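# Unpack jars and bottles from tote, stand upright

## Task

Remove each jar and each bottle from the tote and leave every one of them standing upright on the table surface.

## Robot and tools

ROBOT. Two arms, left_arm and right_arm, each ending in an identical five-finger right hand, so the hands are not mirrored. Base positions in the scene frame: left_arm about (+0.032, +0.446, +0.008) m, right_arm about (-0.019, -0.436, +0.008) m. A camera stand sits behind the arms. Cameras are cam_high and cam_low, each 672x504.

FRAME. Everything is in the scene frame: origin at table-top height midway between the nominal bases, +z up, +x out over the table, left_arm toward +y. Image left/right does not match arm names. Each arm reports a hand point: 0.05 m in front of the palm and 0.15 m out from the wrist flange. Its +z runs along the straight fingers, +y out of the palm, +x across the palm away from the thumb. Straight fingertips reach 0.06-0.07 m beyond it along +z. With fingers level the wrist can hang well below the hand point and strike the table first. Reported positions may be off by a few centimetres.

ROW LAYOUT. One row is 28 numbers, each in [-1, 1], always for both arms: left_arm dx, dy, dz, rx, ry, rz, then left hand little, ring, middle, index, thumb_bend, thumb_turn, force_limit, speed; then the same 14 for right_arm. The six pose numbers are offsets, not poses: measured along scene axes from that arm's Hand target as it was when the action or move began (not from the previous row). 1.0 equals 0.6 m for dx/dy/dz or 180 degrees; rx, ry, rz form a single rotation vector, turning about the Hand target position. Sending six zeros re-asks for the current Hand target. Orientation commands are clipped to within 32 degrees of the measured orientation per step.

HAND NUMBERS are absolute targets, not offsets. Fingers: +1 straight, -1 curled. thumb_bend: +1 straight, -1 fully bent. thumb_turn: +1 beside the palm, -1 in front of it opposite the fingers. force_limit: -1 about 0 N up to +1 at 10 N fingertip force (15 N for the two thumb motors). speed: -1 nearly still, rising linearly to full at +0.48 and above. With thumb_turn -1 the hand grips objects about 0.035-0.065 m thick (handles down to 0.025 m). For a gentle grip close slowly, speed -0.94 or lower. No value means 'unchanged': to keep a hand as it is, resend the eight numbers of its last executed row. A motor starts only when its target changes by at least 0.002; to squeeze harder raise force_limit and send a more closed target.

TOOLS.
execute_actions(actions, cameras): actions is a list of actions; each action is a list of up to 15 rows, one per 1/30 s step, the last row held if fewer. Images come back only if actions is empty or cameras names them (["all"], names, or []).
move(target, speed, blend, stop_force, zero, blocking, cameras): target is one 28-number row or a list of up to 15 rows, all offsets from the same starting Hand targets. speed in m/s, 0.002-3.2, default 0.25 (turn rate limited to twice that in rad/s), one value or one per target. blend in metres for corner rounding; 0 stops at each target. stop_force in N, 4-120, ends an arm's path when its wrist sensor feels that much push against motion; unreliable if the hand rotates; omit it when backing off a contact. zero (default true) re-zeros the force before the move. blocking=false returns early, not allowed with stop_force. Paths last 0.5-10 s and do not avoid obstacles or the other arm.
wait(seconds 0-10, cameras); stop(cameras) brakes a running move; zoom_image(camera cam_high or cam_low, region [x0, y0, x1, y1] pixels, at most 504 each way); show_instructions(); zero_wrist_force(arm left_arm or right_arm); finished_scene(scene 1) ends irrevocably.

RESULTS. Per arm: end_effector_position (m), end_effector_quat_wxyz, velocities (omitted when joints read within noise), Hand target (last commanded pose, base for the next offsets; the hand point often rests slightly short, send the gap as an offset), Joint positions and torques, Wrist force and Wrist torque in the hand's own axes plus a peak line. Per hand: hand_measured, hand_stopped_by (moving, target, force, stalled, fault) and hand_load_n, in the motor order above; a grip lost shows as load dropping to about 0. A move adds a 'move:' line: done, off_target, moving, held or fault, plus limits=paced (pose clipped) or limits=held (checks withheld steps). MOTOR HOT warns of heating; OVER-TEMPERATURE FAULT brakes an arm 30-60 s.

AVOID. Anything falling off the table or left off it. Any contact between the two arms or hands, including closing on the other hand. Targets beyond firm contact: arms are stiff, and about 150 N outside force or joint torque limits (elbow 142, wrists 51.3 N m) freeze the arm for 10 s. Fast impacts, drops, releasing moving parts, overloading fingers, and paths passing near an arm's own base. Holding loads or stretching out for long heats motors. Objects may get nudged by outside pushes, so check before finishing.

Each tool is called after "Call:" by a JSON object that holds its "api" and its "payload", one argument or row to a line.

Reference images:

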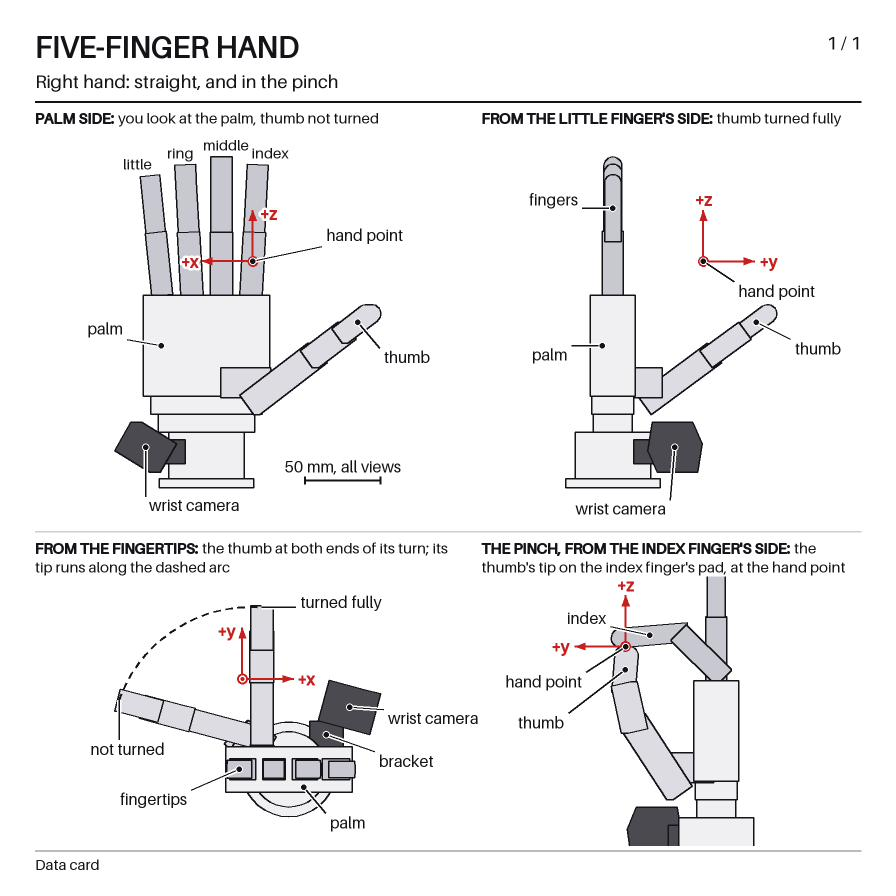

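## Session

Call:
{"api": "execute_actions", "payload": {
  "actions": []
}}

Scene clock: 0.00 s.
left_arm: end_effector_position=(+0.4672, +0.5692, +0.1108) hand_measured=(+1.000, +1.000, +1.000, +1.000, +1.000, +1.000) hand_load_n=(+0.0, +0.0, +0.0, +0.0, +0.0, +0.0) hand_stopped_by=(target, target, target, target, target, target) hand_force_limit=0.00 hand_speed=-0.80 end_effector_quat_wxyz=(-0.080, -0.629, +0.772, -0.033) | right_arm: end_effector_position=(+0.4769, +0.0073, +0.2112) hand_measured=(+1.000, +1.000, +1.000, +1.000, +1.000, +1.000) hand_load_n=(+0.0, +0.0, +0.0, +0.0, +0.0, +0.5) hand_stopped_by=(target, target, target, target, target, target) hand_force_limit=0.00 hand_speed=-0.80 end_effector_quat_wxyz=(-0.252, +0.700, +0.635, +0.206)
Joint positions: left_arm=[-0.069 -1.231 2.003 0.866 1.731 -3.038] | right_arm=[0.289 -1.314 1.898 0.814 0.926 0.43]
Joint velocities: within noise
Joint torques (N m): no reading
Wrist force (N): no reading
Wrist torque (N m): no reading
Wrist force, peak (N): no reading
Hand target: left_arm +0.4672, +0.5692, +0.1108; -0.080, -0.629, +0.772, -0.033 | right_arm +0.4769, +0.0073, +0.2112; -0.252, +0.700, +0.635, +0.206

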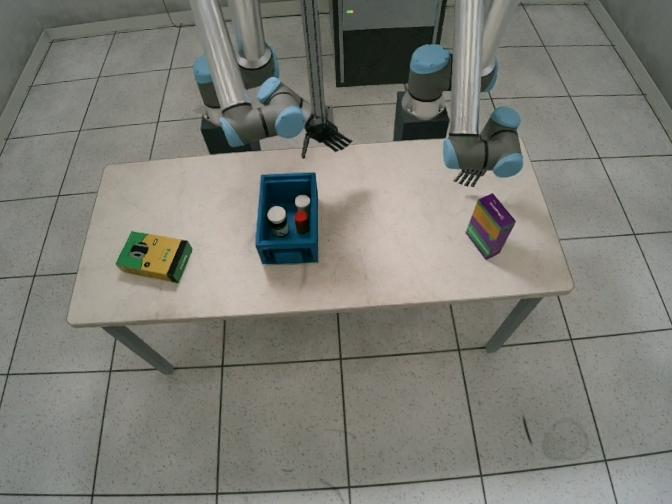

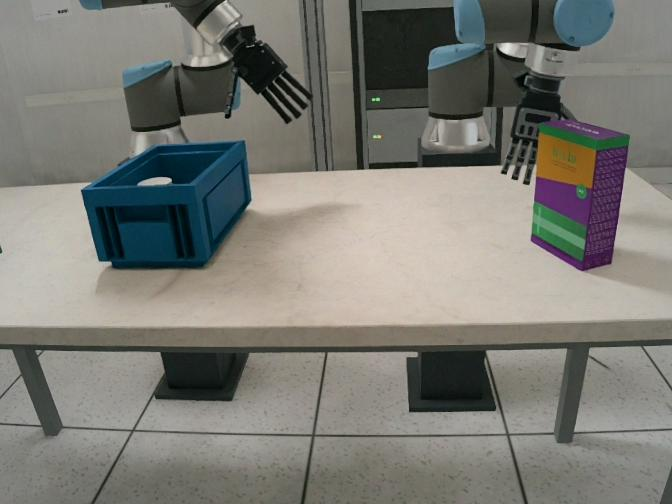

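Call:
{"api": "zoom_image", "payload": {
  "camera": "cam_high",
  "region": [230, 150, 350, 280]
}}

Call:
{"api": "zoom_image", "payload": {
  "camera": "cam_low",
  "region": [60, 100, 290, 290]
}}

Scaled by 3.877.

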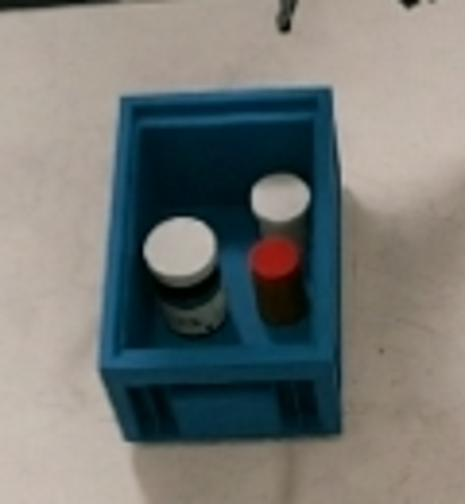

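Scaled by 2.191.

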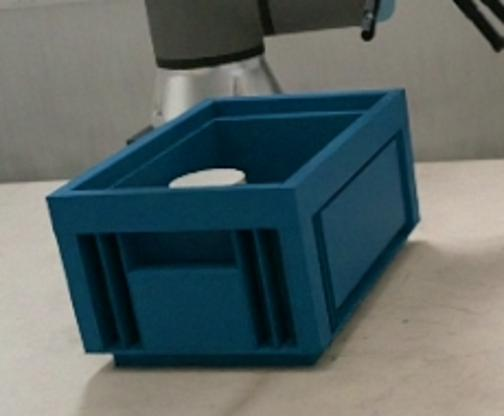

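Call:
{"api": "zoom_image", "payload": {
  "camera": "cam_high",
  "region": [250, 165, 325, 270]
}}

Call:
{"api": "zoom_image", "payload": {
  "camera": "cam_high",
  "region": [262, 190, 314, 240]
}}

Call:
{"api": "zoom_image", "payload": {
  "camera": "cam_low",
  "region": [75, 135, 255, 275]
}}

Scaled by 4.800.

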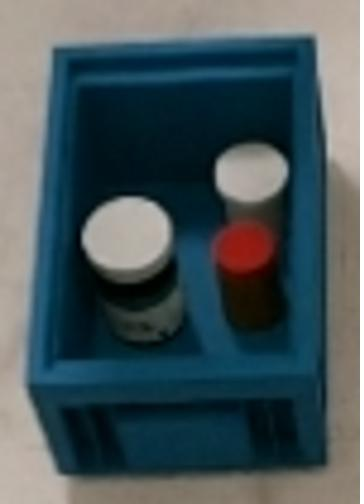

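Scaled by 9.692.

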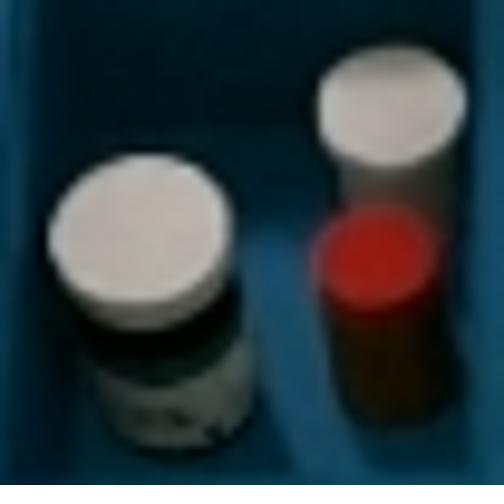

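Scaled by 2.800.

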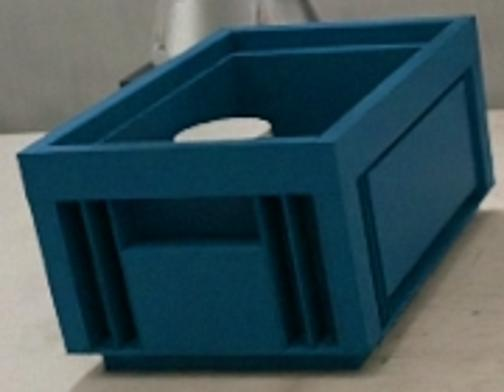

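Call:
{"api": "zoom_image", "payload": {
  "camera": "cam_high",
  "region": [290, 192, 314, 236]
}}

Scaled by 11.455.

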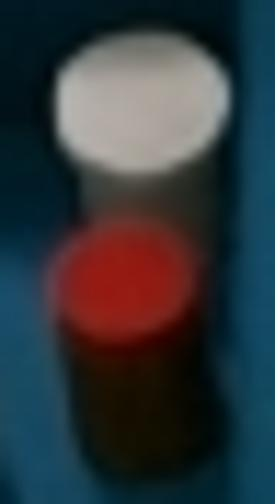

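Call:
{"api": "move", "payload": {
  "target": [
    [0,0,0,0,0,0,1,1,1,1,1,1,0,-0.8,0.05,-0.03,0.165,-0.092,0.118,0.058,-1,-1,0.45,0.45,1,-1,0,0.2],
    [0,0,0,0,0,0,1,1,1,1,1,1,0,-0.8,0.2652,-0.3288,0.165,-0.1841,0.2356,0.1156,-1,-1,0.45,0.45,1,-1,0,0.2]
  ],
  "blend": 0.04,
  "speed": 0.3,
  "cameras": ["all"]
}}

Scene clock: 48.63 s.
left_arm: end_effector_position=(+0.4672, +0.5692, +0.1108) hand_measured=(+1.000, +1.000, +1.000, +1.000, +1.000, +1.000) hand_load_n=(+0.0, +0.0, +0.0, +0.0, +0.0, +0.0) hand_stopped_by=(target, target, target, target, target, target) hand_force_limit=0.00 hand_speed=-0.80 end_effector_quat_wxyz=(-0.080, -0.629, +0.772, -0.033) | right_arm: end_effector_position=(+0.6360, -0.1899, +0.3102) hand_measured=(-1.000, -1.000, +0.450, +0.450, +1.000, -1.000) hand_load_n=(+0.0, +0.0, +0.0, +0.5, +0.0, -0.5) hand_stopped_by=(target, target, target, target, target, target) hand_force_limit=0.00 hand_speed=0.20 end_effector_quat_wxyz=(-0.288, +0.646, +0.646, -0.287)
Joint positions: left_arm=[-0.069 -1.231 2.003 0.866 1.731 -3.038] | right_arm=[0.138 -0.877 1.262 2.019 1.478 0.083]
Joint torques (N m): left_arm=[0.26 -60.66 -27.21 4.77 0.56 0.09] | right_arm=[-4.12 -79.02 -34.97 7.46 0.65 1.41]
Wrist force (N): left_arm=[-0.1 0.2 0.0] | right_arm=[0.2 -1.1 -0.7]
Wrist torque (N m): left_arm=[0.02 0.02 0.00] | right_arm=[0.03 -0.06 -0.08]
Wrist force, peak (N): left_arm=[0.1 0.4 -0.4] | right_arm=[-1.3 0.8 -1.9]
Hand target: left_arm +0.4672, +0.5692, +0.1108; -0.080, -0.629, +0.772, -0.033 | right_arm +0.6360, -0.1899, +0.3102; -0.288, +0.646, +0.646, -0.287
Off the commanded pose: left_arm 0.000 m, 0 deg | right_arm 0.000 m, 0 deg.
move: done

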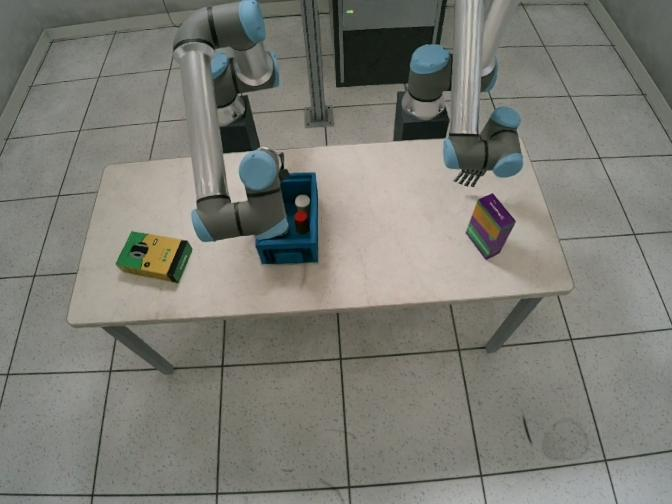

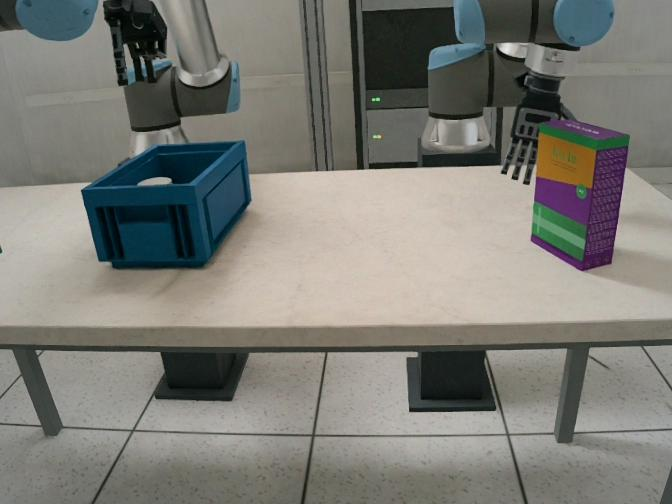

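Call:
{"api": "zoom_image", "payload": {
  "camera": "cam_low",
  "region": [80, 0, 260, 200]
}}

Call:
{"api": "zoom_image", "payload": {
  "camera": "cam_high",
  "region": [220, 130, 330, 260]
}}

Scaled by 2.520.

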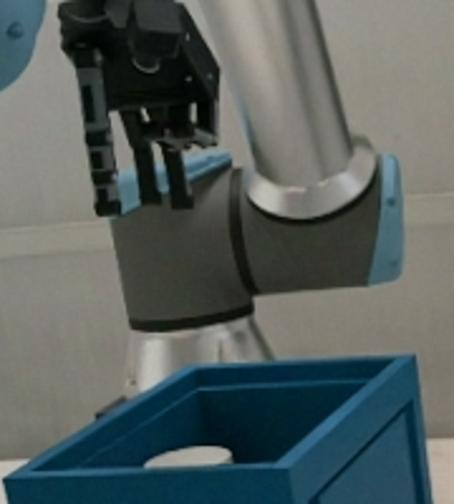

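Scaled by 3.877.

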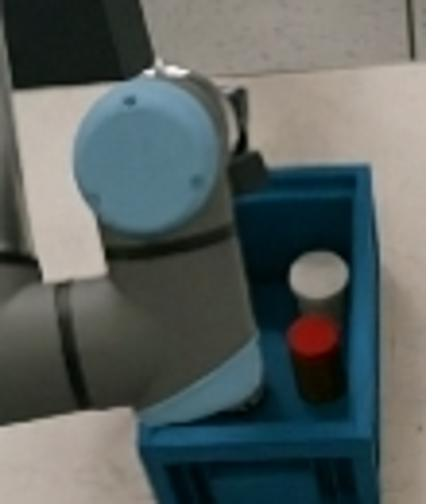

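Call:
{"api": "move", "payload": {
  "target": [0,0,0,0,0,0,1,1,1,1,1,1,0,-0.8,0,0,-0.242,0,0,0,-1,-1,0.45,0.45,1,-1,0,0.2],
  "speed": 0.2,
  "cameras": ["all"]
}}

Call:
{"api": "zoom_image", "payload": {
  "camera": "cam_low",
  "region": [80, 80, 230, 210]
}}

Call:
{"api": "zoom_image", "payload": {
  "camera": "cam_high",
  "region": [220, 160, 330, 270]
}}

Scene clock: 53.37 s.
left_arm: end_effector_position=(+0.4672, +0.5692, +0.1108) hand_measured=(+1.000, +1.000, +1.000, +1.000, +1.000, +1.000) hand_load_n=(+0.0, +0.0, +0.0, +0.0, +0.0, +0.0) hand_stopped_by=(target, target, target, target, target, target) hand_force_limit=0.00 hand_speed=-0.80 end_effector_quat_wxyz=(-0.080, -0.629, +0.772, -0.033) | right_arm: end_effector_position=(+0.6360, -0.1900, +0.1650) hand_measured=(-1.000, -1.000, +0.450, +0.450, +1.000, -1.000) hand_load_n=(+0.0, +0.0, +0.0, +0.0, +0.0, +0.0) hand_stopped_by=(target, target, target, target, target, target) hand_force_limit=0.00 hand_speed=0.20 end_effector_quat_wxyz=(-0.288, +0.646, +0.646, -0.287)
Joint positions: left_arm=[-0.069 -1.231 2.003 0.866 1.731 -3.038] | right_arm=[0.138 -0.763 1.341 1.827 1.478 0.083]
Joint torques (N m): left_arm=[1.49 -58.65 -26.9 4.42 0.64 0.32] | right_arm=[-8.95 -87.33 -48.95 3.22 0.31 0.84]
Wrist force (N): left_arm=[0.1 0.0 0.2] | right_arm=[0.4 -1.0 -0.7]
Wrist torque (N m): left_arm=[-0.01 -0.02 0.00] | right_arm=[0.05 -0.08 -0.08]
Wrist force, peak (N): left_arm=[-0.1 0.6 0.2] | right_arm=[0.2 -2.6 -2.4]
Hand target: left_arm +0.4672, +0.5692, +0.1108; -0.080, -0.629, +0.772, -0.033 | right_arm +0.6360, -0.1899, +0.1650; -0.288, +0.646, +0.646, -0.287
Off the commanded pose: left_arm 0.000 m, 0 deg | right_arm 0.000 m, 0 deg.
move: done

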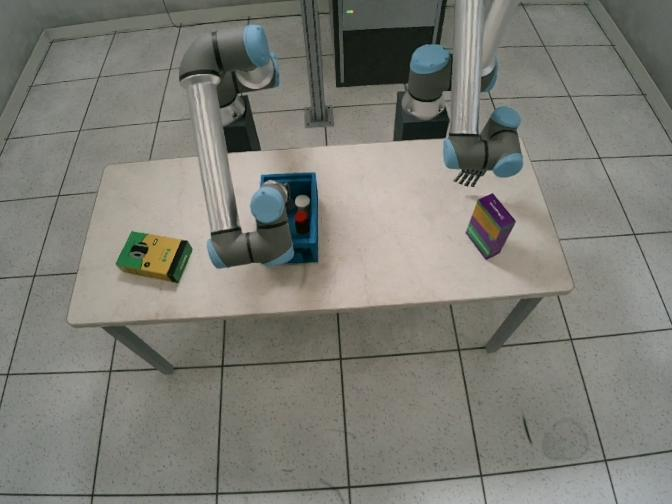

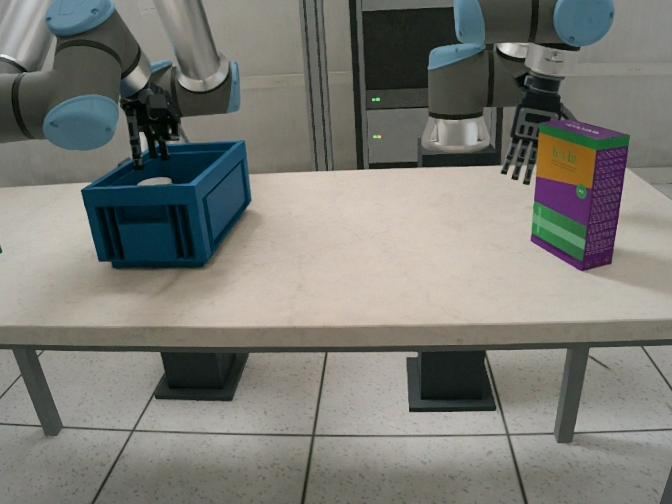

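Scaled by 3.360.

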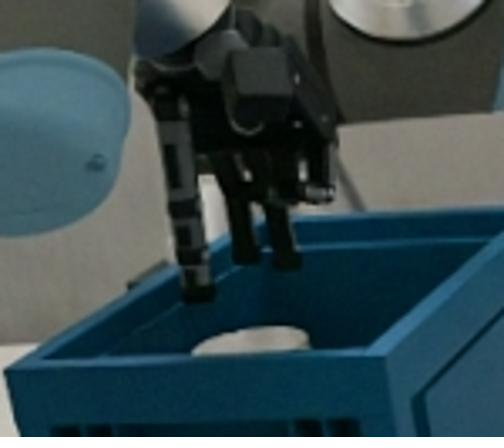

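Scaled by 4.582.

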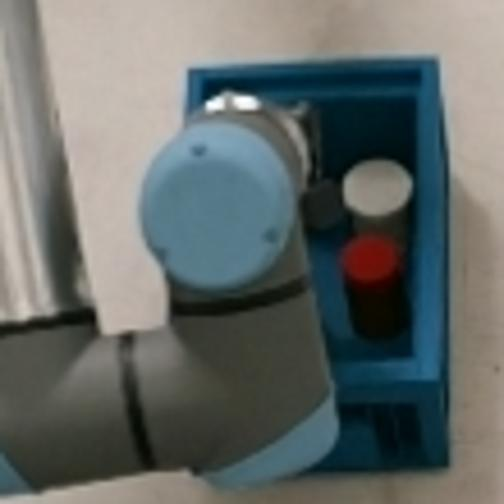

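Call:
{"api": "move", "payload": {
  "target": [
    [0,0,0,0,0,0,1,1,1,1,1,1,0,-0.8,0.0205,0,0,0,0,0,-1,-1,0.45,0.45,1,-1,0,0.2],
    [0,0,0,0,0,0,1,1,1,1,1,1,0,-0.8,0.0205,0,-0.09,0,0,0,-1,-1,0.45,0.45,1,-1,0,0.2]
  ],
  "speed": 0.08,
  "stop_force": 10,
  "cameras": ["all"]
}}

Call:
{"api": "zoom_image", "payload": {
  "camera": "cam_low",
  "region": [80, 80, 230, 210]
}}

Call:
{"api": "zoom_image", "payload": {
  "camera": "cam_high",
  "region": [220, 160, 330, 270]
}}

Scene clock: 59.83 s.
left_arm: end_effector_position=(+0.4672, +0.5692, +0.1108) hand_measured=(+1.000, +1.000, +1.000, +1.000, +1.000, +1.000) hand_load_n=(+0.0, +0.0, -0.5, +0.0, +0.0, +0.0) hand_stopped_by=(target, target, target, target, target, target) hand_force_limit=0.00 hand_speed=-0.80 end_effector_quat_wxyz=(-0.080, -0.629, +0.772, -0.033) | right_arm: end_effector_position=(+0.6483, -0.1899, +0.1110) hand_measured=(-1.000, -1.000, +0.450, +0.450, +1.000, -1.000) hand_load_n=(+0.0, +0.0, +0.0, +0.0, +0.0, +0.0) hand_stopped_by=(target, target, target, target, target, target) hand_force_limit=0.00 hand_speed=0.20 end_effector_quat_wxyz=(-0.288, +0.646, +0.646, -0.287)
Joint positions: left_arm=[-0.069 -1.231 2.003 0.866 1.731 -3.038] | right_arm=[0.136 -0.695 1.322 1.778 1.479 0.081]
Joint torques (N m): left_arm=[-0.01 -59.6 -27.07 4.57 0.39 0.36] | right_arm=[9.95 -107.71 -47.77 7 -1.95 1.55]
Wrist force (N): left_arm=[0.0 -0.1 -0.1] | right_arm=[0.2 -1.2 -0.4]
Wrist torque (N m): left_arm=[-0.01 0.01 0.00] | right_arm=[0.01 -0.07 0.12]
Wrist force, peak (N): left_arm=[0.0 0.5 0.3] | right_arm=[0.3 -1.0 -2.0]
Hand target: left_arm +0.4672, +0.5692, +0.1108; -0.080, -0.629, +0.772, -0.033 | right_arm +0.6483, -0.1899, +0.1110; -0.288, +0.646, +0.646, -0.287
Off the commanded pose: left_arm 0.000 m, 0 deg | right_arm 0.000 m, 0 deg.
move: done

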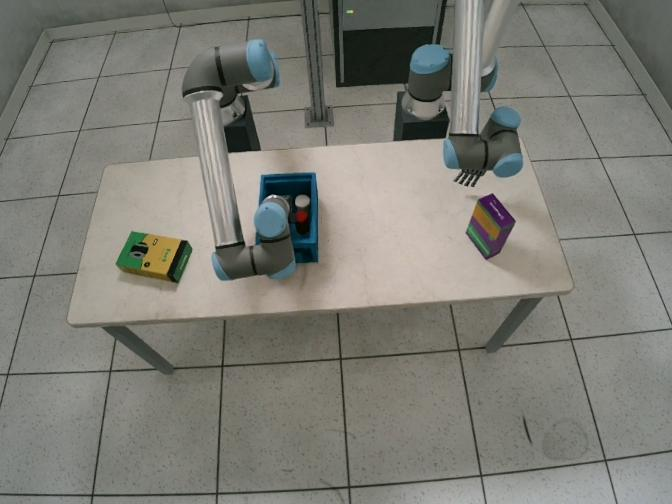

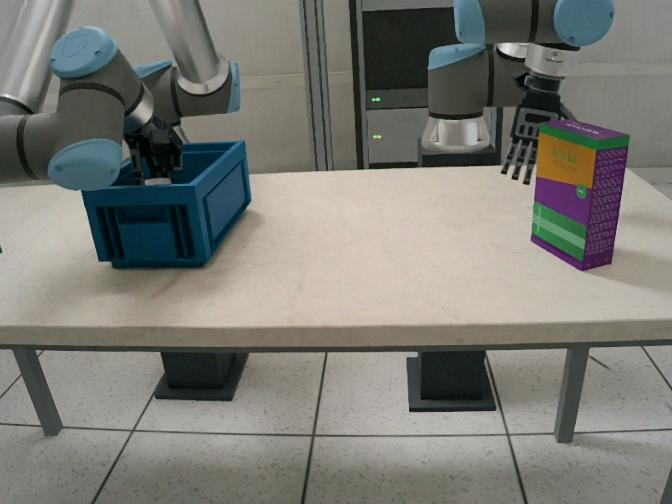

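Scaled by 3.360.

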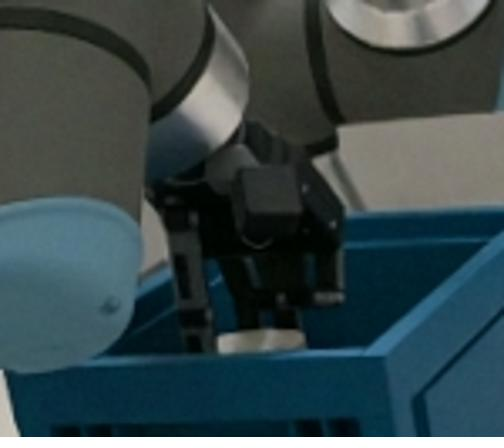

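Scaled by 4.582.

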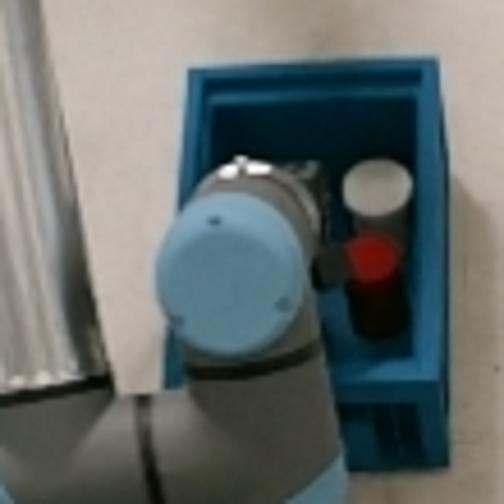

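Call:
{"api": "move", "payload": {
  "target": [
    [0,0,0,0,0,0,1,1,1,1,1,1,0,-0.8,-0.0125,0,0,0,0,0,-1,-1,0.45,0.45,1,-1,0,0.2]
  ],
  "speed": 0.05
}}

Call:
{"api": "move", "payload": {
  "target": [
    [0,0,0,0,0,0,1,1,1,1,1,1,0,-0.8,0,0,0,0,0,0,-1,-1,-0.3,-0.3,1,-1,-0.1,-0.88]
  ],
  "speed": 0.05,
  "cameras": ["cam_low"]
}}

Call:
{"api": "zoom_image", "payload": {
  "camera": "cam_low",
  "region": [80, 80, 230, 210]
}}

Scene clock: 63.00 s.
left_arm: end_effector_position=(+0.4672, +0.5692, +0.1108) hand_measured=(+1.000, +1.000, +1.000, +1.000, +1.000, +1.000) hand_load_n=(+0.0, +0.0, +0.0, +0.0, +0.0, +0.0) hand_stopped_by=(target, target, target, target, target, target) hand_force_limit=0.00 hand_speed=-0.80 end_effector_quat_wxyz=(-0.080, -0.629, +0.772, -0.033) | right_arm: end_effector_position=(+0.6407, -0.1899, +0.1109) hand_measured=(-1.000, -1.000, +0.450, +0.450, +1.000, -1.000) hand_load_n=(+0.0, +0.0, +0.0, +0.0, +0.0, +0.0) hand_stopped_by=(target, target, target, target, target, target) hand_force_limit=0.00 hand_speed=0.20 end_effector_quat_wxyz=(-0.288, +0.646, +0.646, -0.287)
Joint positions: left_arm=[-0.069 -1.231 2.003 0.866 1.731 -3.038] | right_arm=[0.137 -0.705 1.342 1.768 1.478 0.082]
Joint torques (N m): left_arm=[-0.69 -60.07 -27.43 4.48 0.39 0.21] | right_arm=[8.48 -87.88 -46.92 5.6 -2.42 1.54]
Wrist force (N): left_arm=[-0.2 0.2 -0.1] | right_arm=[0.2 -1.1 -0.5]
Wrist torque (N m): left_arm=[0.03 0.03 -0.01] | right_arm=[0.02 -0.06 -0.06]
Wrist force, peak (N): left_arm=[-0.5 0.3 -0.2] | right_arm=[0.5 -1.4 -0.4]
Hand target: left_arm +0.4672, +0.5692, +0.1108; -0.080, -0.629, +0.772, -0.033 | right_arm +0.6408, -0.1899, +0.1110; -0.288, +0.646, +0.646, -0.287
Off the commanded pose: left_arm 0.000 m, 0 deg | right_arm 0.000 m, 0 deg.
move: done

Scene clock: 64.47 s.
left_arm: end_effector_position=(+0.4672, +0.5692, +0.1108) hand_measured=(+1.000, +1.000, +1.000, +1.000, +1.000, +1.000) hand_load_n=(+0.0, +0.0, +0.0, +0.0, +0.0, +0.0) hand_stopped_by=(target, target, target, target, target, target) hand_force_limit=0.00 hand_speed=-0.80 end_effector_quat_wxyz=(-0.080, -0.629, +0.772, -0.033) | right_arm: end_effector_position=(+0.6408, -0.1899, +0.1110) hand_measured=(-1.000, -1.000, +0.074, +0.050, +1.000, -1.000) hand_load_n=(+0.0, +0.0, +3.5, +4.5, +1.0, +0.5) hand_stopped_by=(target, target, force, force, target, target) hand_force_limit=-0.10 hand_speed=-0.88 end_effector_quat_wxyz=(-0.288, +0.646, +0.646, -0.287)
Joint positions: left_arm=[-0.069 -1.231 2.003 0.866 1.731 -3.038] | right_arm=[0.137 -0.705 1.342 1.768 1.478 0.082]
Joint torques (N m): left_arm=[-1.91 -57.15 -27.69 4.53 0.35 0.26] | right_arm=[-4.33 -85.74 -47.68 6.99 -0.03 -1.13]
Wrist force (N): left_arm=[0.1 0.3 0.0] | right_arm=[0.2 -0.1 0.5]
Wrist torque (N m): left_arm=[0.04 -0.02 0.01] | right_arm=[0.04 -0.07 -0.05]
Wrist force, peak (N): left_arm=[-0.3 -0.2 -0.3] | right_arm=[0.4 -1.3 -0.4]
Hand target: left_arm +0.4672, +0.5692, +0.1108; -0.080, -0.629, +0.772, -0.033 | right_arm +0.6408, -0.1899, +0.1110; -0.288, +0.646, +0.646, -0.287
Off the commanded pose: left_arm 0.000 m, 0 deg | right_arm 0.000 m, 0 deg.
move: done
Images, in order (width x height): cam_low 672x504.

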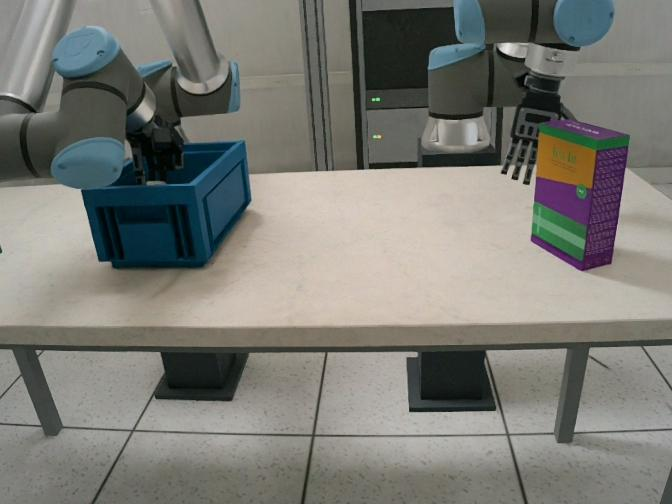

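Scaled by 3.360.

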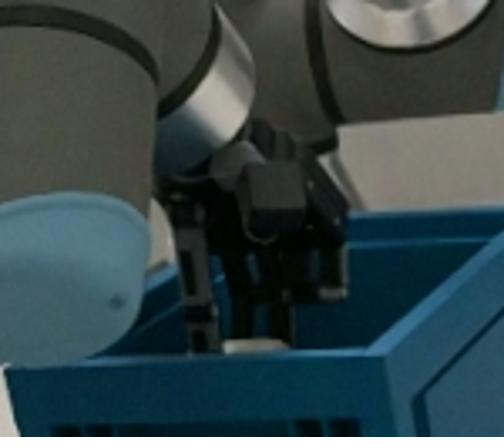

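Call:
{"api": "move", "payload": {
  "target": [
    [0,0,0,0,0,0,1,1,1,1,1,1,0,-0.8,0,0,0.08,0,0,0,-1,-1,-0.3,-0.3,1,-1,-0.1,-0.88]
  ],
  "speed": 0.06,
  "cameras": ["all"]
}}

Call:
{"api": "zoom_image", "payload": {
  "camera": "cam_low",
  "region": [80, 80, 230, 210]
}}

Scene clock: 66.63 s.
left_arm: end_effector_position=(+0.4672, +0.5692, +0.1108) hand_measured=(+1.000, +1.000, +1.000, +1.000, +1.000, +1.000) hand_load_n=(+0.0, +0.0, +0.0, +0.0, +0.0, +0.0) hand_stopped_by=(target, target, target, target, target, target) hand_force_limit=0.00 hand_speed=-0.80 end_effector_quat_wxyz=(-0.080, -0.629, +0.772, -0.033) | right_arm: end_effector_position=(+0.6409, -0.1899, +0.1592) hand_measured=(-1.000, -1.000, +0.074, +0.050, +1.000, -1.000) hand_load_n=(+0.0, +0.0, +3.5, +5.0, +1.0, +0.0) hand_stopped_by=(target, target, force, force, target, target) hand_force_limit=-0.10 hand_speed=-0.88 end_effector_quat_wxyz=(-0.288, +0.646, +0.646, -0.287) end_effector_velocity=(+0.000, +0.000, -0.004) end_effector_angular_velocity=(-0.001, -0.001, +0.000)
Joint positions: left_arm=[-0.069 -1.231 2.003 0.866 1.731 -3.038] | right_arm=[0.137 -0.751 1.33 1.826 1.478 0.082]
Joint velocities: left_arm=[within noise] | right_arm=[0 0.003 0.001 -0.005 0.001 0]
Joint torques (N m): left_arm=[-1.24 -59.35 -27.07 4.32 0 -0.16] | right_arm=[-8.65 -81.79 -32.38 2.99 0.06 -1.48]
Wrist force (N): left_arm=[0.0 0.2 -0.1] | right_arm=[0.3 0.1 0.7]
Wrist torque (N m): left_arm=[0.04 0.00 0.00] | right_arm=[0.06 -0.09 -0.05]
Wrist force, peak (N): left_arm=[-0.2 0.5 -0.2] | right_arm=[0.3 0.9 1.6]
Hand target: left_arm +0.4672, +0.5692, +0.1108; -0.080, -0.629, +0.772, -0.033 | right_arm +0.6408, -0.1899, +0.1590; -0.288, +0.646, +0.646, -0.287
Off the commanded pose: left_arm 0.000 m, 0 deg | right_arm 0.000 m, 0 deg.
move: done

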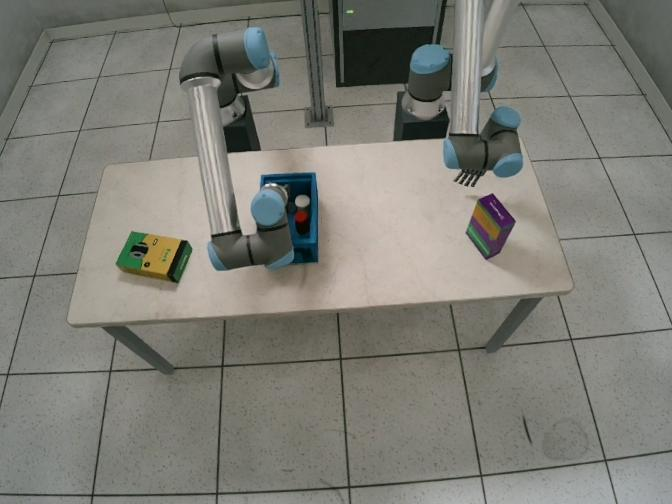

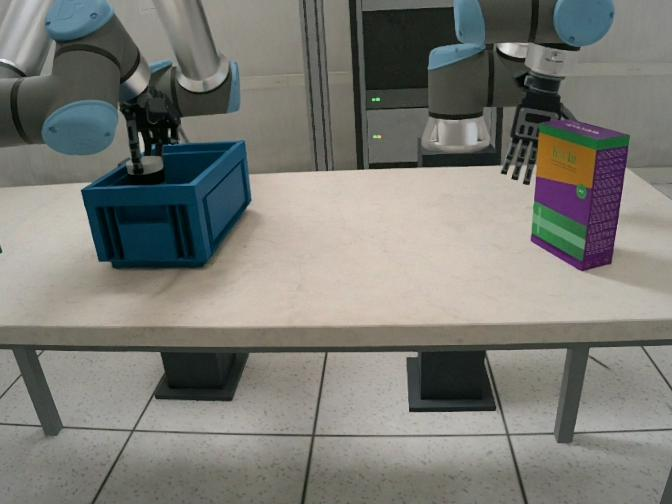

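Scaled by 3.360.

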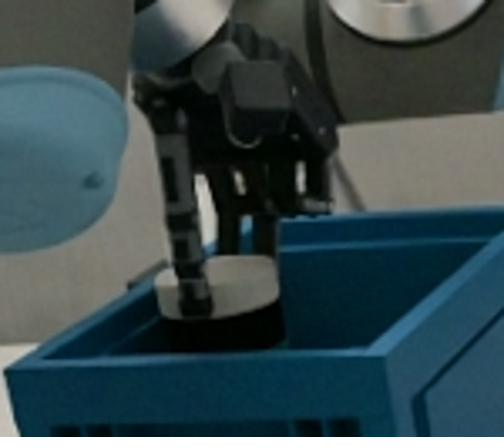

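Call:
{"api": "move", "payload": {
  "target": [
    [0,0,0,0,0,0,1,1,1,1,1,1,0,-0.8,0,0,0.23,0,0,0,-1,-1,-0.3,-0.3,1,-1,-0.1,-0.88],
    [0,0,0,0,0,0,1,1,1,1,1,1,0,-0.8,-0.1,-0.3,0.23,0,0,0,-1,-1,-0.3,-0.3,1,-1,-0.1,-0.88],
    [0,0,0,0,0,0,1,1,1,1,1,1,0,-0.8,-0.1,-0.3,-0.055,0,0,0,-1,-1,-0.3,-0.3,1,-1,-0.1,-0.88]
  ],
  "speed": [0.12,0.15,0.12],
  "blend": [0.03,0.03,0],
  "cameras": ["all"]
}}

Scene clock: 73.63 s.
left_arm: end_effector_position=(+0.4672, +0.5692, +0.1108) hand_measured=(+1.000, +1.000, +1.000, +1.000, +1.000, +1.000) hand_load_n=(+0.0, +0.0, +0.0, +0.0, +0.0, +0.0) hand_stopped_by=(target, target, target, target, target, target) hand_force_limit=0.00 hand_speed=-0.80 end_effector_quat_wxyz=(-0.080, -0.629, +0.772, -0.033) | right_arm: end_effector_position=(+0.5807, -0.3699, +0.1260) hand_measured=(-1.000, -1.000, +0.074, +0.050, +1.000, -1.000) hand_load_n=(+0.0, +0.0, +4.0, +4.5, +1.5, +0.5) hand_stopped_by=(target, target, force, force, target, target) hand_force_limit=-0.10 hand_speed=-0.88 end_effector_quat_wxyz=(-0.288, +0.646, +0.646, -0.288)
Joint positions: left_arm=[-0.069 -1.231 2.003 0.866 1.731 -3.038] | right_arm=[-0.089 -0.849 1.596 1.66 1.646 -0.07]
Joint torques (N m): left_arm=[0.74 -56.7 -27.25 4.3 -0.03 0.14] | right_arm=[13.2 -94.47 -44.81 7.18 -2.01 1.88]
Wrist force (N): left_arm=[0.1 0.1 0.2] | right_arm=[0.2 -0.3 0.2]
Wrist torque (N m): left_arm=[0.00 -0.02 0.00] | right_arm=[0.04 -0.09 0.10]
Wrist force, peak (N): left_arm=[-0.6 0.0 -0.2] | right_arm=[0.2 1.6 2.3]
Hand target: left_arm +0.4672, +0.5692, +0.1108; -0.080, -0.629, +0.772, -0.033 | right_arm +0.5808, -0.3699, +0.1260; -0.288, +0.646, +0.646, -0.287
Off the commanded pose: left_arm 0.000 m, 0 deg | right_arm 0.000 m, 0 deg.
move: done

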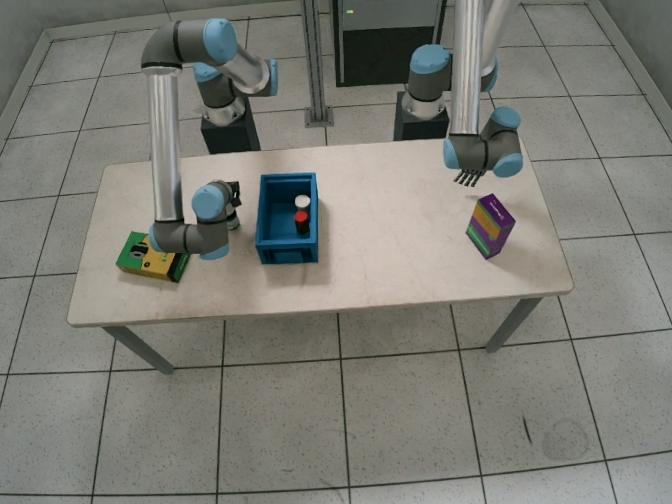

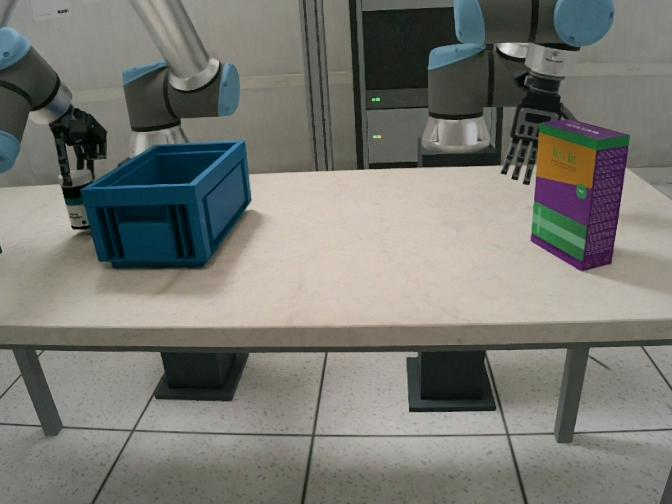

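Call:
{"api": "move", "payload": {
  "target": [
    [0,0,0,0,0,0,1,1,1,1,1,1,0,-0.8,0,0,-0.06,0,0,0,-1,-1,-0.3,-0.3,1,-1,-0.1,-0.88]
  ],
  "speed": 0.02,
  "stop_force": 4,
  "cameras": ["all"]
}}

Call:
{"api": "zoom_image", "payload": {
  "camera": "cam_low",
  "region": [20, 80, 140, 260]
}}

Scene clock: 76.20 s.
left_arm: end_effector_position=(+0.4672, +0.5692, +0.1108) hand_measured=(+1.000, +1.000, +1.000, +1.000, +1.000, +1.000) hand_load_n=(+0.0, +0.0, +0.0, +0.0, +0.0, +0.0) hand_stopped_by=(target, target, target, target, target, target) hand_force_limit=0.00 hand_speed=-0.80 end_effector_quat_wxyz=(-0.080, -0.629, +0.772, -0.033) | right_arm: end_effector_position=(+0.5808, -0.3699, +0.1075) hand_measured=(-1.000, -1.000, +0.074, +0.050, +1.000, -1.000) hand_load_n=(+0.0, +0.0, +3.5, +5.0, +1.0, +0.0) hand_stopped_by=(target, target, force, force, target, target) hand_force_limit=-0.10 hand_speed=-0.88 end_effector_quat_wxyz=(-0.288, +0.646, +0.646, -0.287)
Joint positions: left_arm=[-0.069 -1.231 2.003 0.866 1.731 -3.038] | right_arm=[-0.089 -0.828 1.599 1.636 1.646 -0.07]
Joint torques (N m): left_arm=[-1.69 -59.94 -27.03 4.47 0.24 0.11] | right_arm=[10.75 -96.83 -42.1 7.29 -1.99 1.4]
Wrist force (N): left_arm=[-0.1 0.2 0.3] | right_arm=[0.3 -0.1 0.2]
Wrist torque (N m): left_arm=[0.01 0.00 0.00] | right_arm=[0.08 -0.10 0.11]
Wrist force, peak (N): left_arm=[-0.5 0.2 -0.4] | right_arm=[-0.1 -7.4 -5.0]
Hand target: left_arm +0.4672, +0.5692, +0.1108; -0.080, -0.629, +0.772, -0.033 | right_arm +0.5808, -0.3699, +0.1076; -0.288, +0.646, +0.646, -0.287 (not the last commanded pose)
Off the commanded pose: left_arm 0.000 m, 0 deg | right_arm 0.018 m, 0 deg.
move: contact (right_arm)

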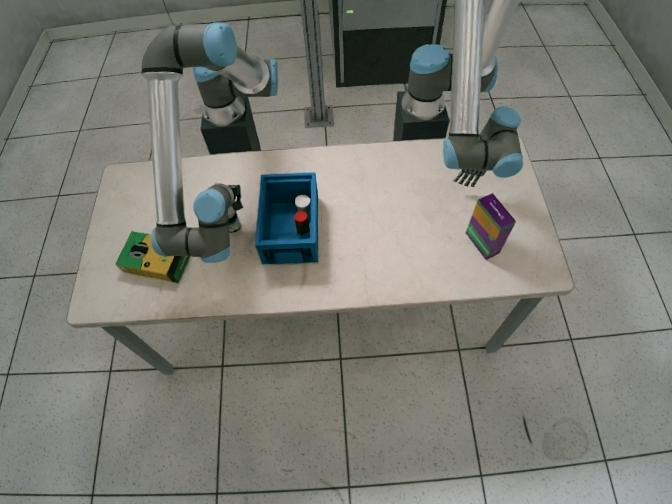

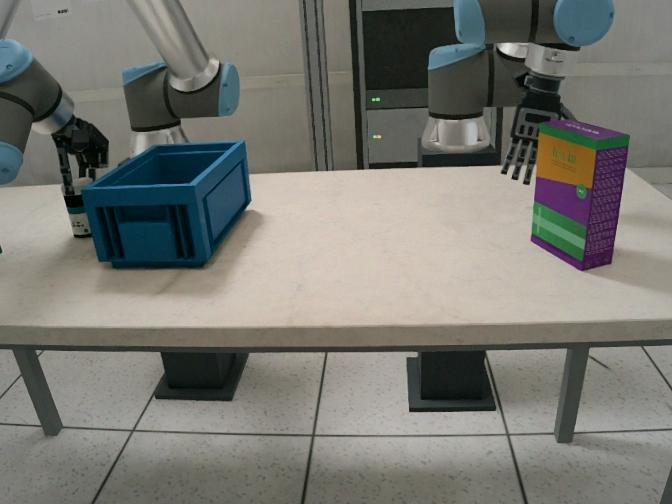

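Scaled by 2.800.

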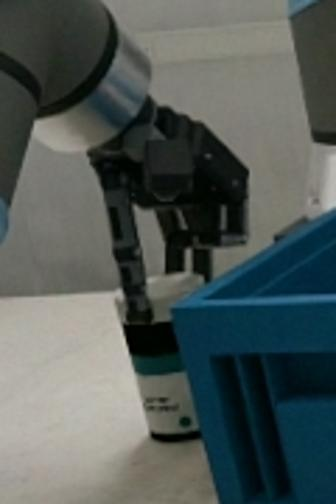

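Call:
{"api": "move", "payload": {
  "target": [
    [0,0,0,0,0,0,1,1,1,1,1,1,0,-0.8,0,0,0,0,0,0,-1,-1,0.45,0.45,1,-1,-0.1,-0.7]
  ],
  "speed": 0.05
}}

Call:
{"api": "move", "payload": {
  "target": [
    [0,0,0,0,0,0,1,1,1,1,1,1,0,-0.8,0.018,0,0,0,0,0,-1,-1,0.45,0.45,1,-1,-0.1,-0.7],
    [0,0,0,0,0,0,1,1,1,1,1,1,0,-0.8,0.018,0,0.15,0,0,0,-1,-1,0.45,0.45,1,-1,-0.1,-0.7]
  ],
  "speed": [0.04,0.1],
  "cameras": ["all"]
}}

Call:
{"api": "zoom_image", "payload": {
  "camera": "cam_low",
  "region": [20, 80, 140, 260]
}}

Scene clock: 78.50 s.
left_arm: end_effector_position=(+0.4672, +0.5692, +0.1108) hand_measured=(+1.000, +1.000, +1.000, +1.000, +1.000, +1.000) hand_load_n=(+0.0, +0.0, +0.0, +0.0, +0.0, +0.0) hand_stopped_by=(target, target, target, target, target, target) hand_force_limit=0.00 hand_speed=-0.80 end_effector_quat_wxyz=(-0.080, -0.629, +0.772, -0.033) | right_arm: end_effector_position=(+0.5808, -0.3699, +0.1076) hand_measured=(-1.000, -1.000, +0.450, +0.450, +1.000, -1.000) hand_load_n=(+0.5, +0.0, +0.0, +0.0, +0.0, +0.0) hand_stopped_by=(target, target, target, target, target, target) hand_force_limit=-0.10 hand_speed=-0.70 end_effector_quat_wxyz=(-0.288, +0.646, +0.646, -0.287)
Joint positions: left_arm=[-0.069 -1.231 2.003 0.866 1.731 -3.038] | right_arm=[-0.089 -0.828 1.599 1.636 1.646 -0.07]
Joint torques (N m): left_arm=[-0.06 -59.91 -28.43 4.43 0.19 0.02] | right_arm=[11.74 -94.29 -41.7 5.36 -1.93 -0.27]
Wrist force (N): left_arm=[-0.1 0.1 0.2] | right_arm=[0.0 -1.2 -0.7]
Wrist torque (N m): left_arm=[0.01 0.01 -0.01] | right_arm=[0.05 -0.05 0.08]
Wrist force, peak (N): left_arm=[-0.3 0.5 0.1] | right_arm=[0.4 -1.2 -1.0]
Hand target: left_arm +0.4672, +0.5692, +0.1108; -0.080, -0.629, +0.772, -0.033 | right_arm +0.5808, -0.3699, +0.1076; -0.288, +0.646, +0.646, -0.287
Off the commanded pose: left_arm 0.000 m, 0 deg | right_arm 0.000 m, 0 deg.
move: done

Scene clock: 80.33 s.
left_arm: end_effector_position=(+0.4672, +0.5692, +0.1108) hand_measured=(+1.000, +1.000, +1.000, +1.000, +1.000, +1.000) hand_load_n=(+0.0, +0.0, +0.0, +0.0, -0.5, +0.0) hand_stopped_by=(target, target, target, target, target, target) hand_force_limit=0.00 hand_speed=-0.80 end_effector_quat_wxyz=(-0.080, -0.629, +0.772, -0.033) | right_arm: end_effector_position=(+0.5918, -0.3699, +0.1977) hand_measured=(-1.000, -1.000, +0.450, +0.450, +1.000, -1.000) hand_load_n=(+0.5, +0.0, +0.0, +0.0, +0.0, +0.0) hand_stopped_by=(target, target, target, target, target, target) hand_force_limit=-0.10 hand_speed=-0.70 end_effector_quat_wxyz=(-0.288, +0.646, +0.646, -0.287)
Joint positions: left_arm=[-0.069 -1.231 2.003 0.866 1.731 -3.038] | right_arm=[-0.087 -0.91 1.548 1.769 1.645 -0.069]
Joint torques (N m): left_arm=[-0.95 -60.52 -28 4.21 0.2 -0.05] | right_arm=[-1.81 -71.87 -18.61 1.72 0.29 -0.42]
Wrist force (N): left_arm=[0.0 0.1 0.1] | right_arm=[0.1 -1.0 -0.7]
Wrist torque (N m): left_arm=[0.01 0.00 0.00] | right_arm=[0.06 -0.05 -0.22]
Wrist force, peak (N): left_arm=[-0.2 0.5 0.2] | right_arm=[-0.1 -2.1 -1.8]
Hand target: left_arm +0.4672, +0.5692, +0.1108; -0.080, -0.629, +0.772, -0.033 | right_arm +0.5916, -0.3699, +0.1976; -0.288, +0.646, +0.646, -0.287
Off the commanded pose: left_arm 0.000 m, 0 deg | right_arm 0.000 m, 0 deg.
move: done

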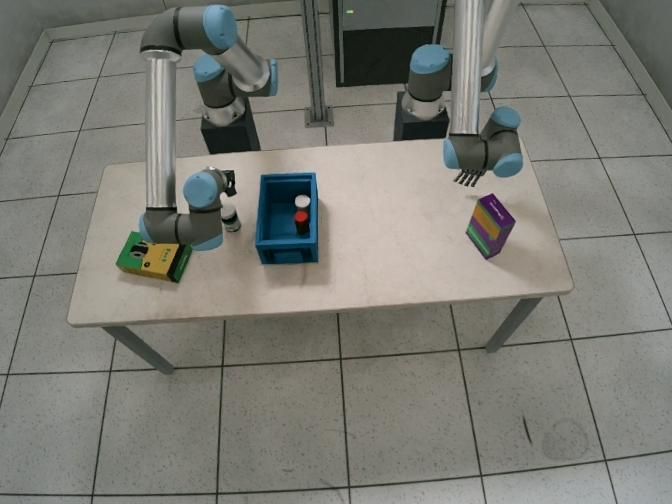

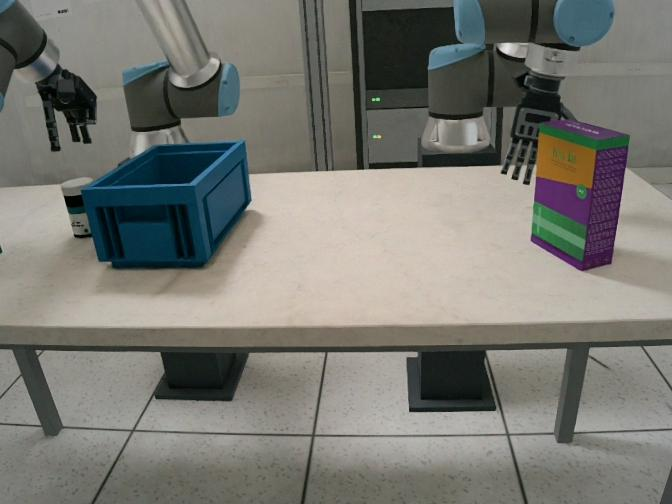

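Scaled by 2.800.

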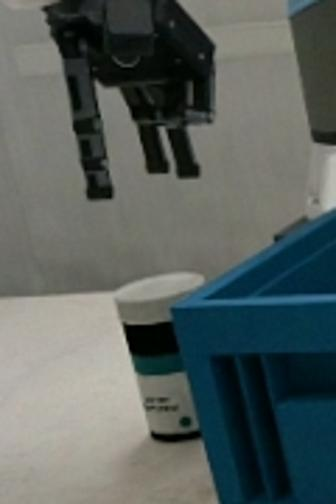

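Call:
{"api": "move", "payload": {
  "target": [
    [-0.05,-0.1,0.3,-0.03,-0.07,-0.07,-1,-1,0.2,0.2,1,-1,0,0.2,0,-0.08,0.25,0,0,0,-1,-1,0.45,0.45,1,-1,-0.1,-0.7],
    [0.138,-0.615,0.333,-0.1004,-0.2281,-0.2369,-1,-1,0.2,0.2,1,-1,0,0.2,0,-0.08,0.25,0,0,0,-1,-1,0.45,0.45,1,-1,-0.1,-0.7]
  ],
  "speed": 0.25,
  "blend": 0.04
}}

Call:
{"api": "zoom_image", "payload": {
  "camera": "cam_high",
  "region": [262, 190, 314, 240]
}}

Scene clock: 100.50 s.
left_arm: end_effector_position=(+0.5500, +0.2002, +0.3106) hand_measured=(-1.000, -1.000, +0.200, +0.200, +1.000, -1.000) hand_load_n=(+0.5, +0.0, -0.5, +0.0, +0.0, +0.0) hand_stopped_by=(target, target, target, target, target, target) hand_force_limit=0.00 hand_speed=0.20 end_effector_quat_wxyz=(+0.088, -0.243, +0.908, -0.331) | right_arm: end_effector_position=(+0.5916, -0.4179, +0.3476) hand_measured=(-1.000, -1.000, +0.450, +0.450, +1.000, -1.000) hand_load_n=(+0.0, +0.0, +0.0, +0.0, +0.0, +0.0) hand_stopped_by=(target, target, target, target, target, target) hand_force_limit=-0.10 hand_speed=-0.70 end_effector_quat_wxyz=(-0.288, +0.646, +0.646, -0.287)
Joint positions: left_arm=[-0.7 -1.623 1.928 0.591 1.77 -2.899] | right_arm=[-0.151 -1.04 1.464 1.979 1.692 -0.111]
Joint torques (N m): left_arm=[-4.49 -49.94 -25.52 1.1 2.88 -1.21] | right_arm=[14.25 -67.5 -22.69 1.79 -1.9 1.56]
Wrist force (N): left_arm=[0.4 -0.8 0.2] | right_arm=[-0.3 -1.0 -0.6]
Wrist torque (N m): left_arm=[-0.01 -0.20 -0.03] | right_arm=[0.03 0.05 0.12]
Wrist force, peak (N): left_arm=[-1.6 -0.7 2.4] | right_arm=[-0.2 -1.8 -1.3]
Hand target: left_arm +0.5500, +0.2002, +0.3106; +0.088, -0.243, +0.908, -0.331 | right_arm +0.5916, -0.4179, +0.3476; -0.288, +0.646, +0.646, -0.287
Off the commanded pose: left_arm 0.000 m, 0 deg | right_arm 0.000 m, 0 deg.
move: done

Scaled by 9.692.
This view is cut from an older image: the scene may have changed since it was taken.

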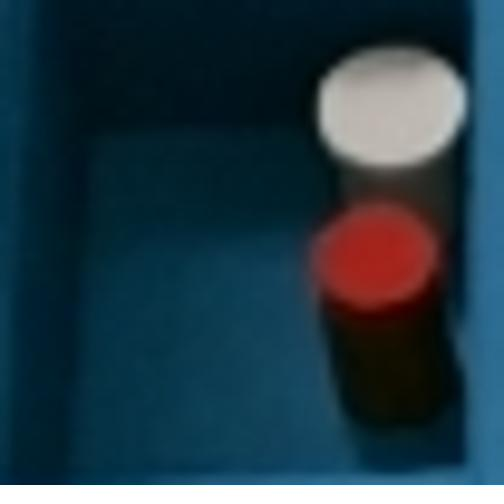

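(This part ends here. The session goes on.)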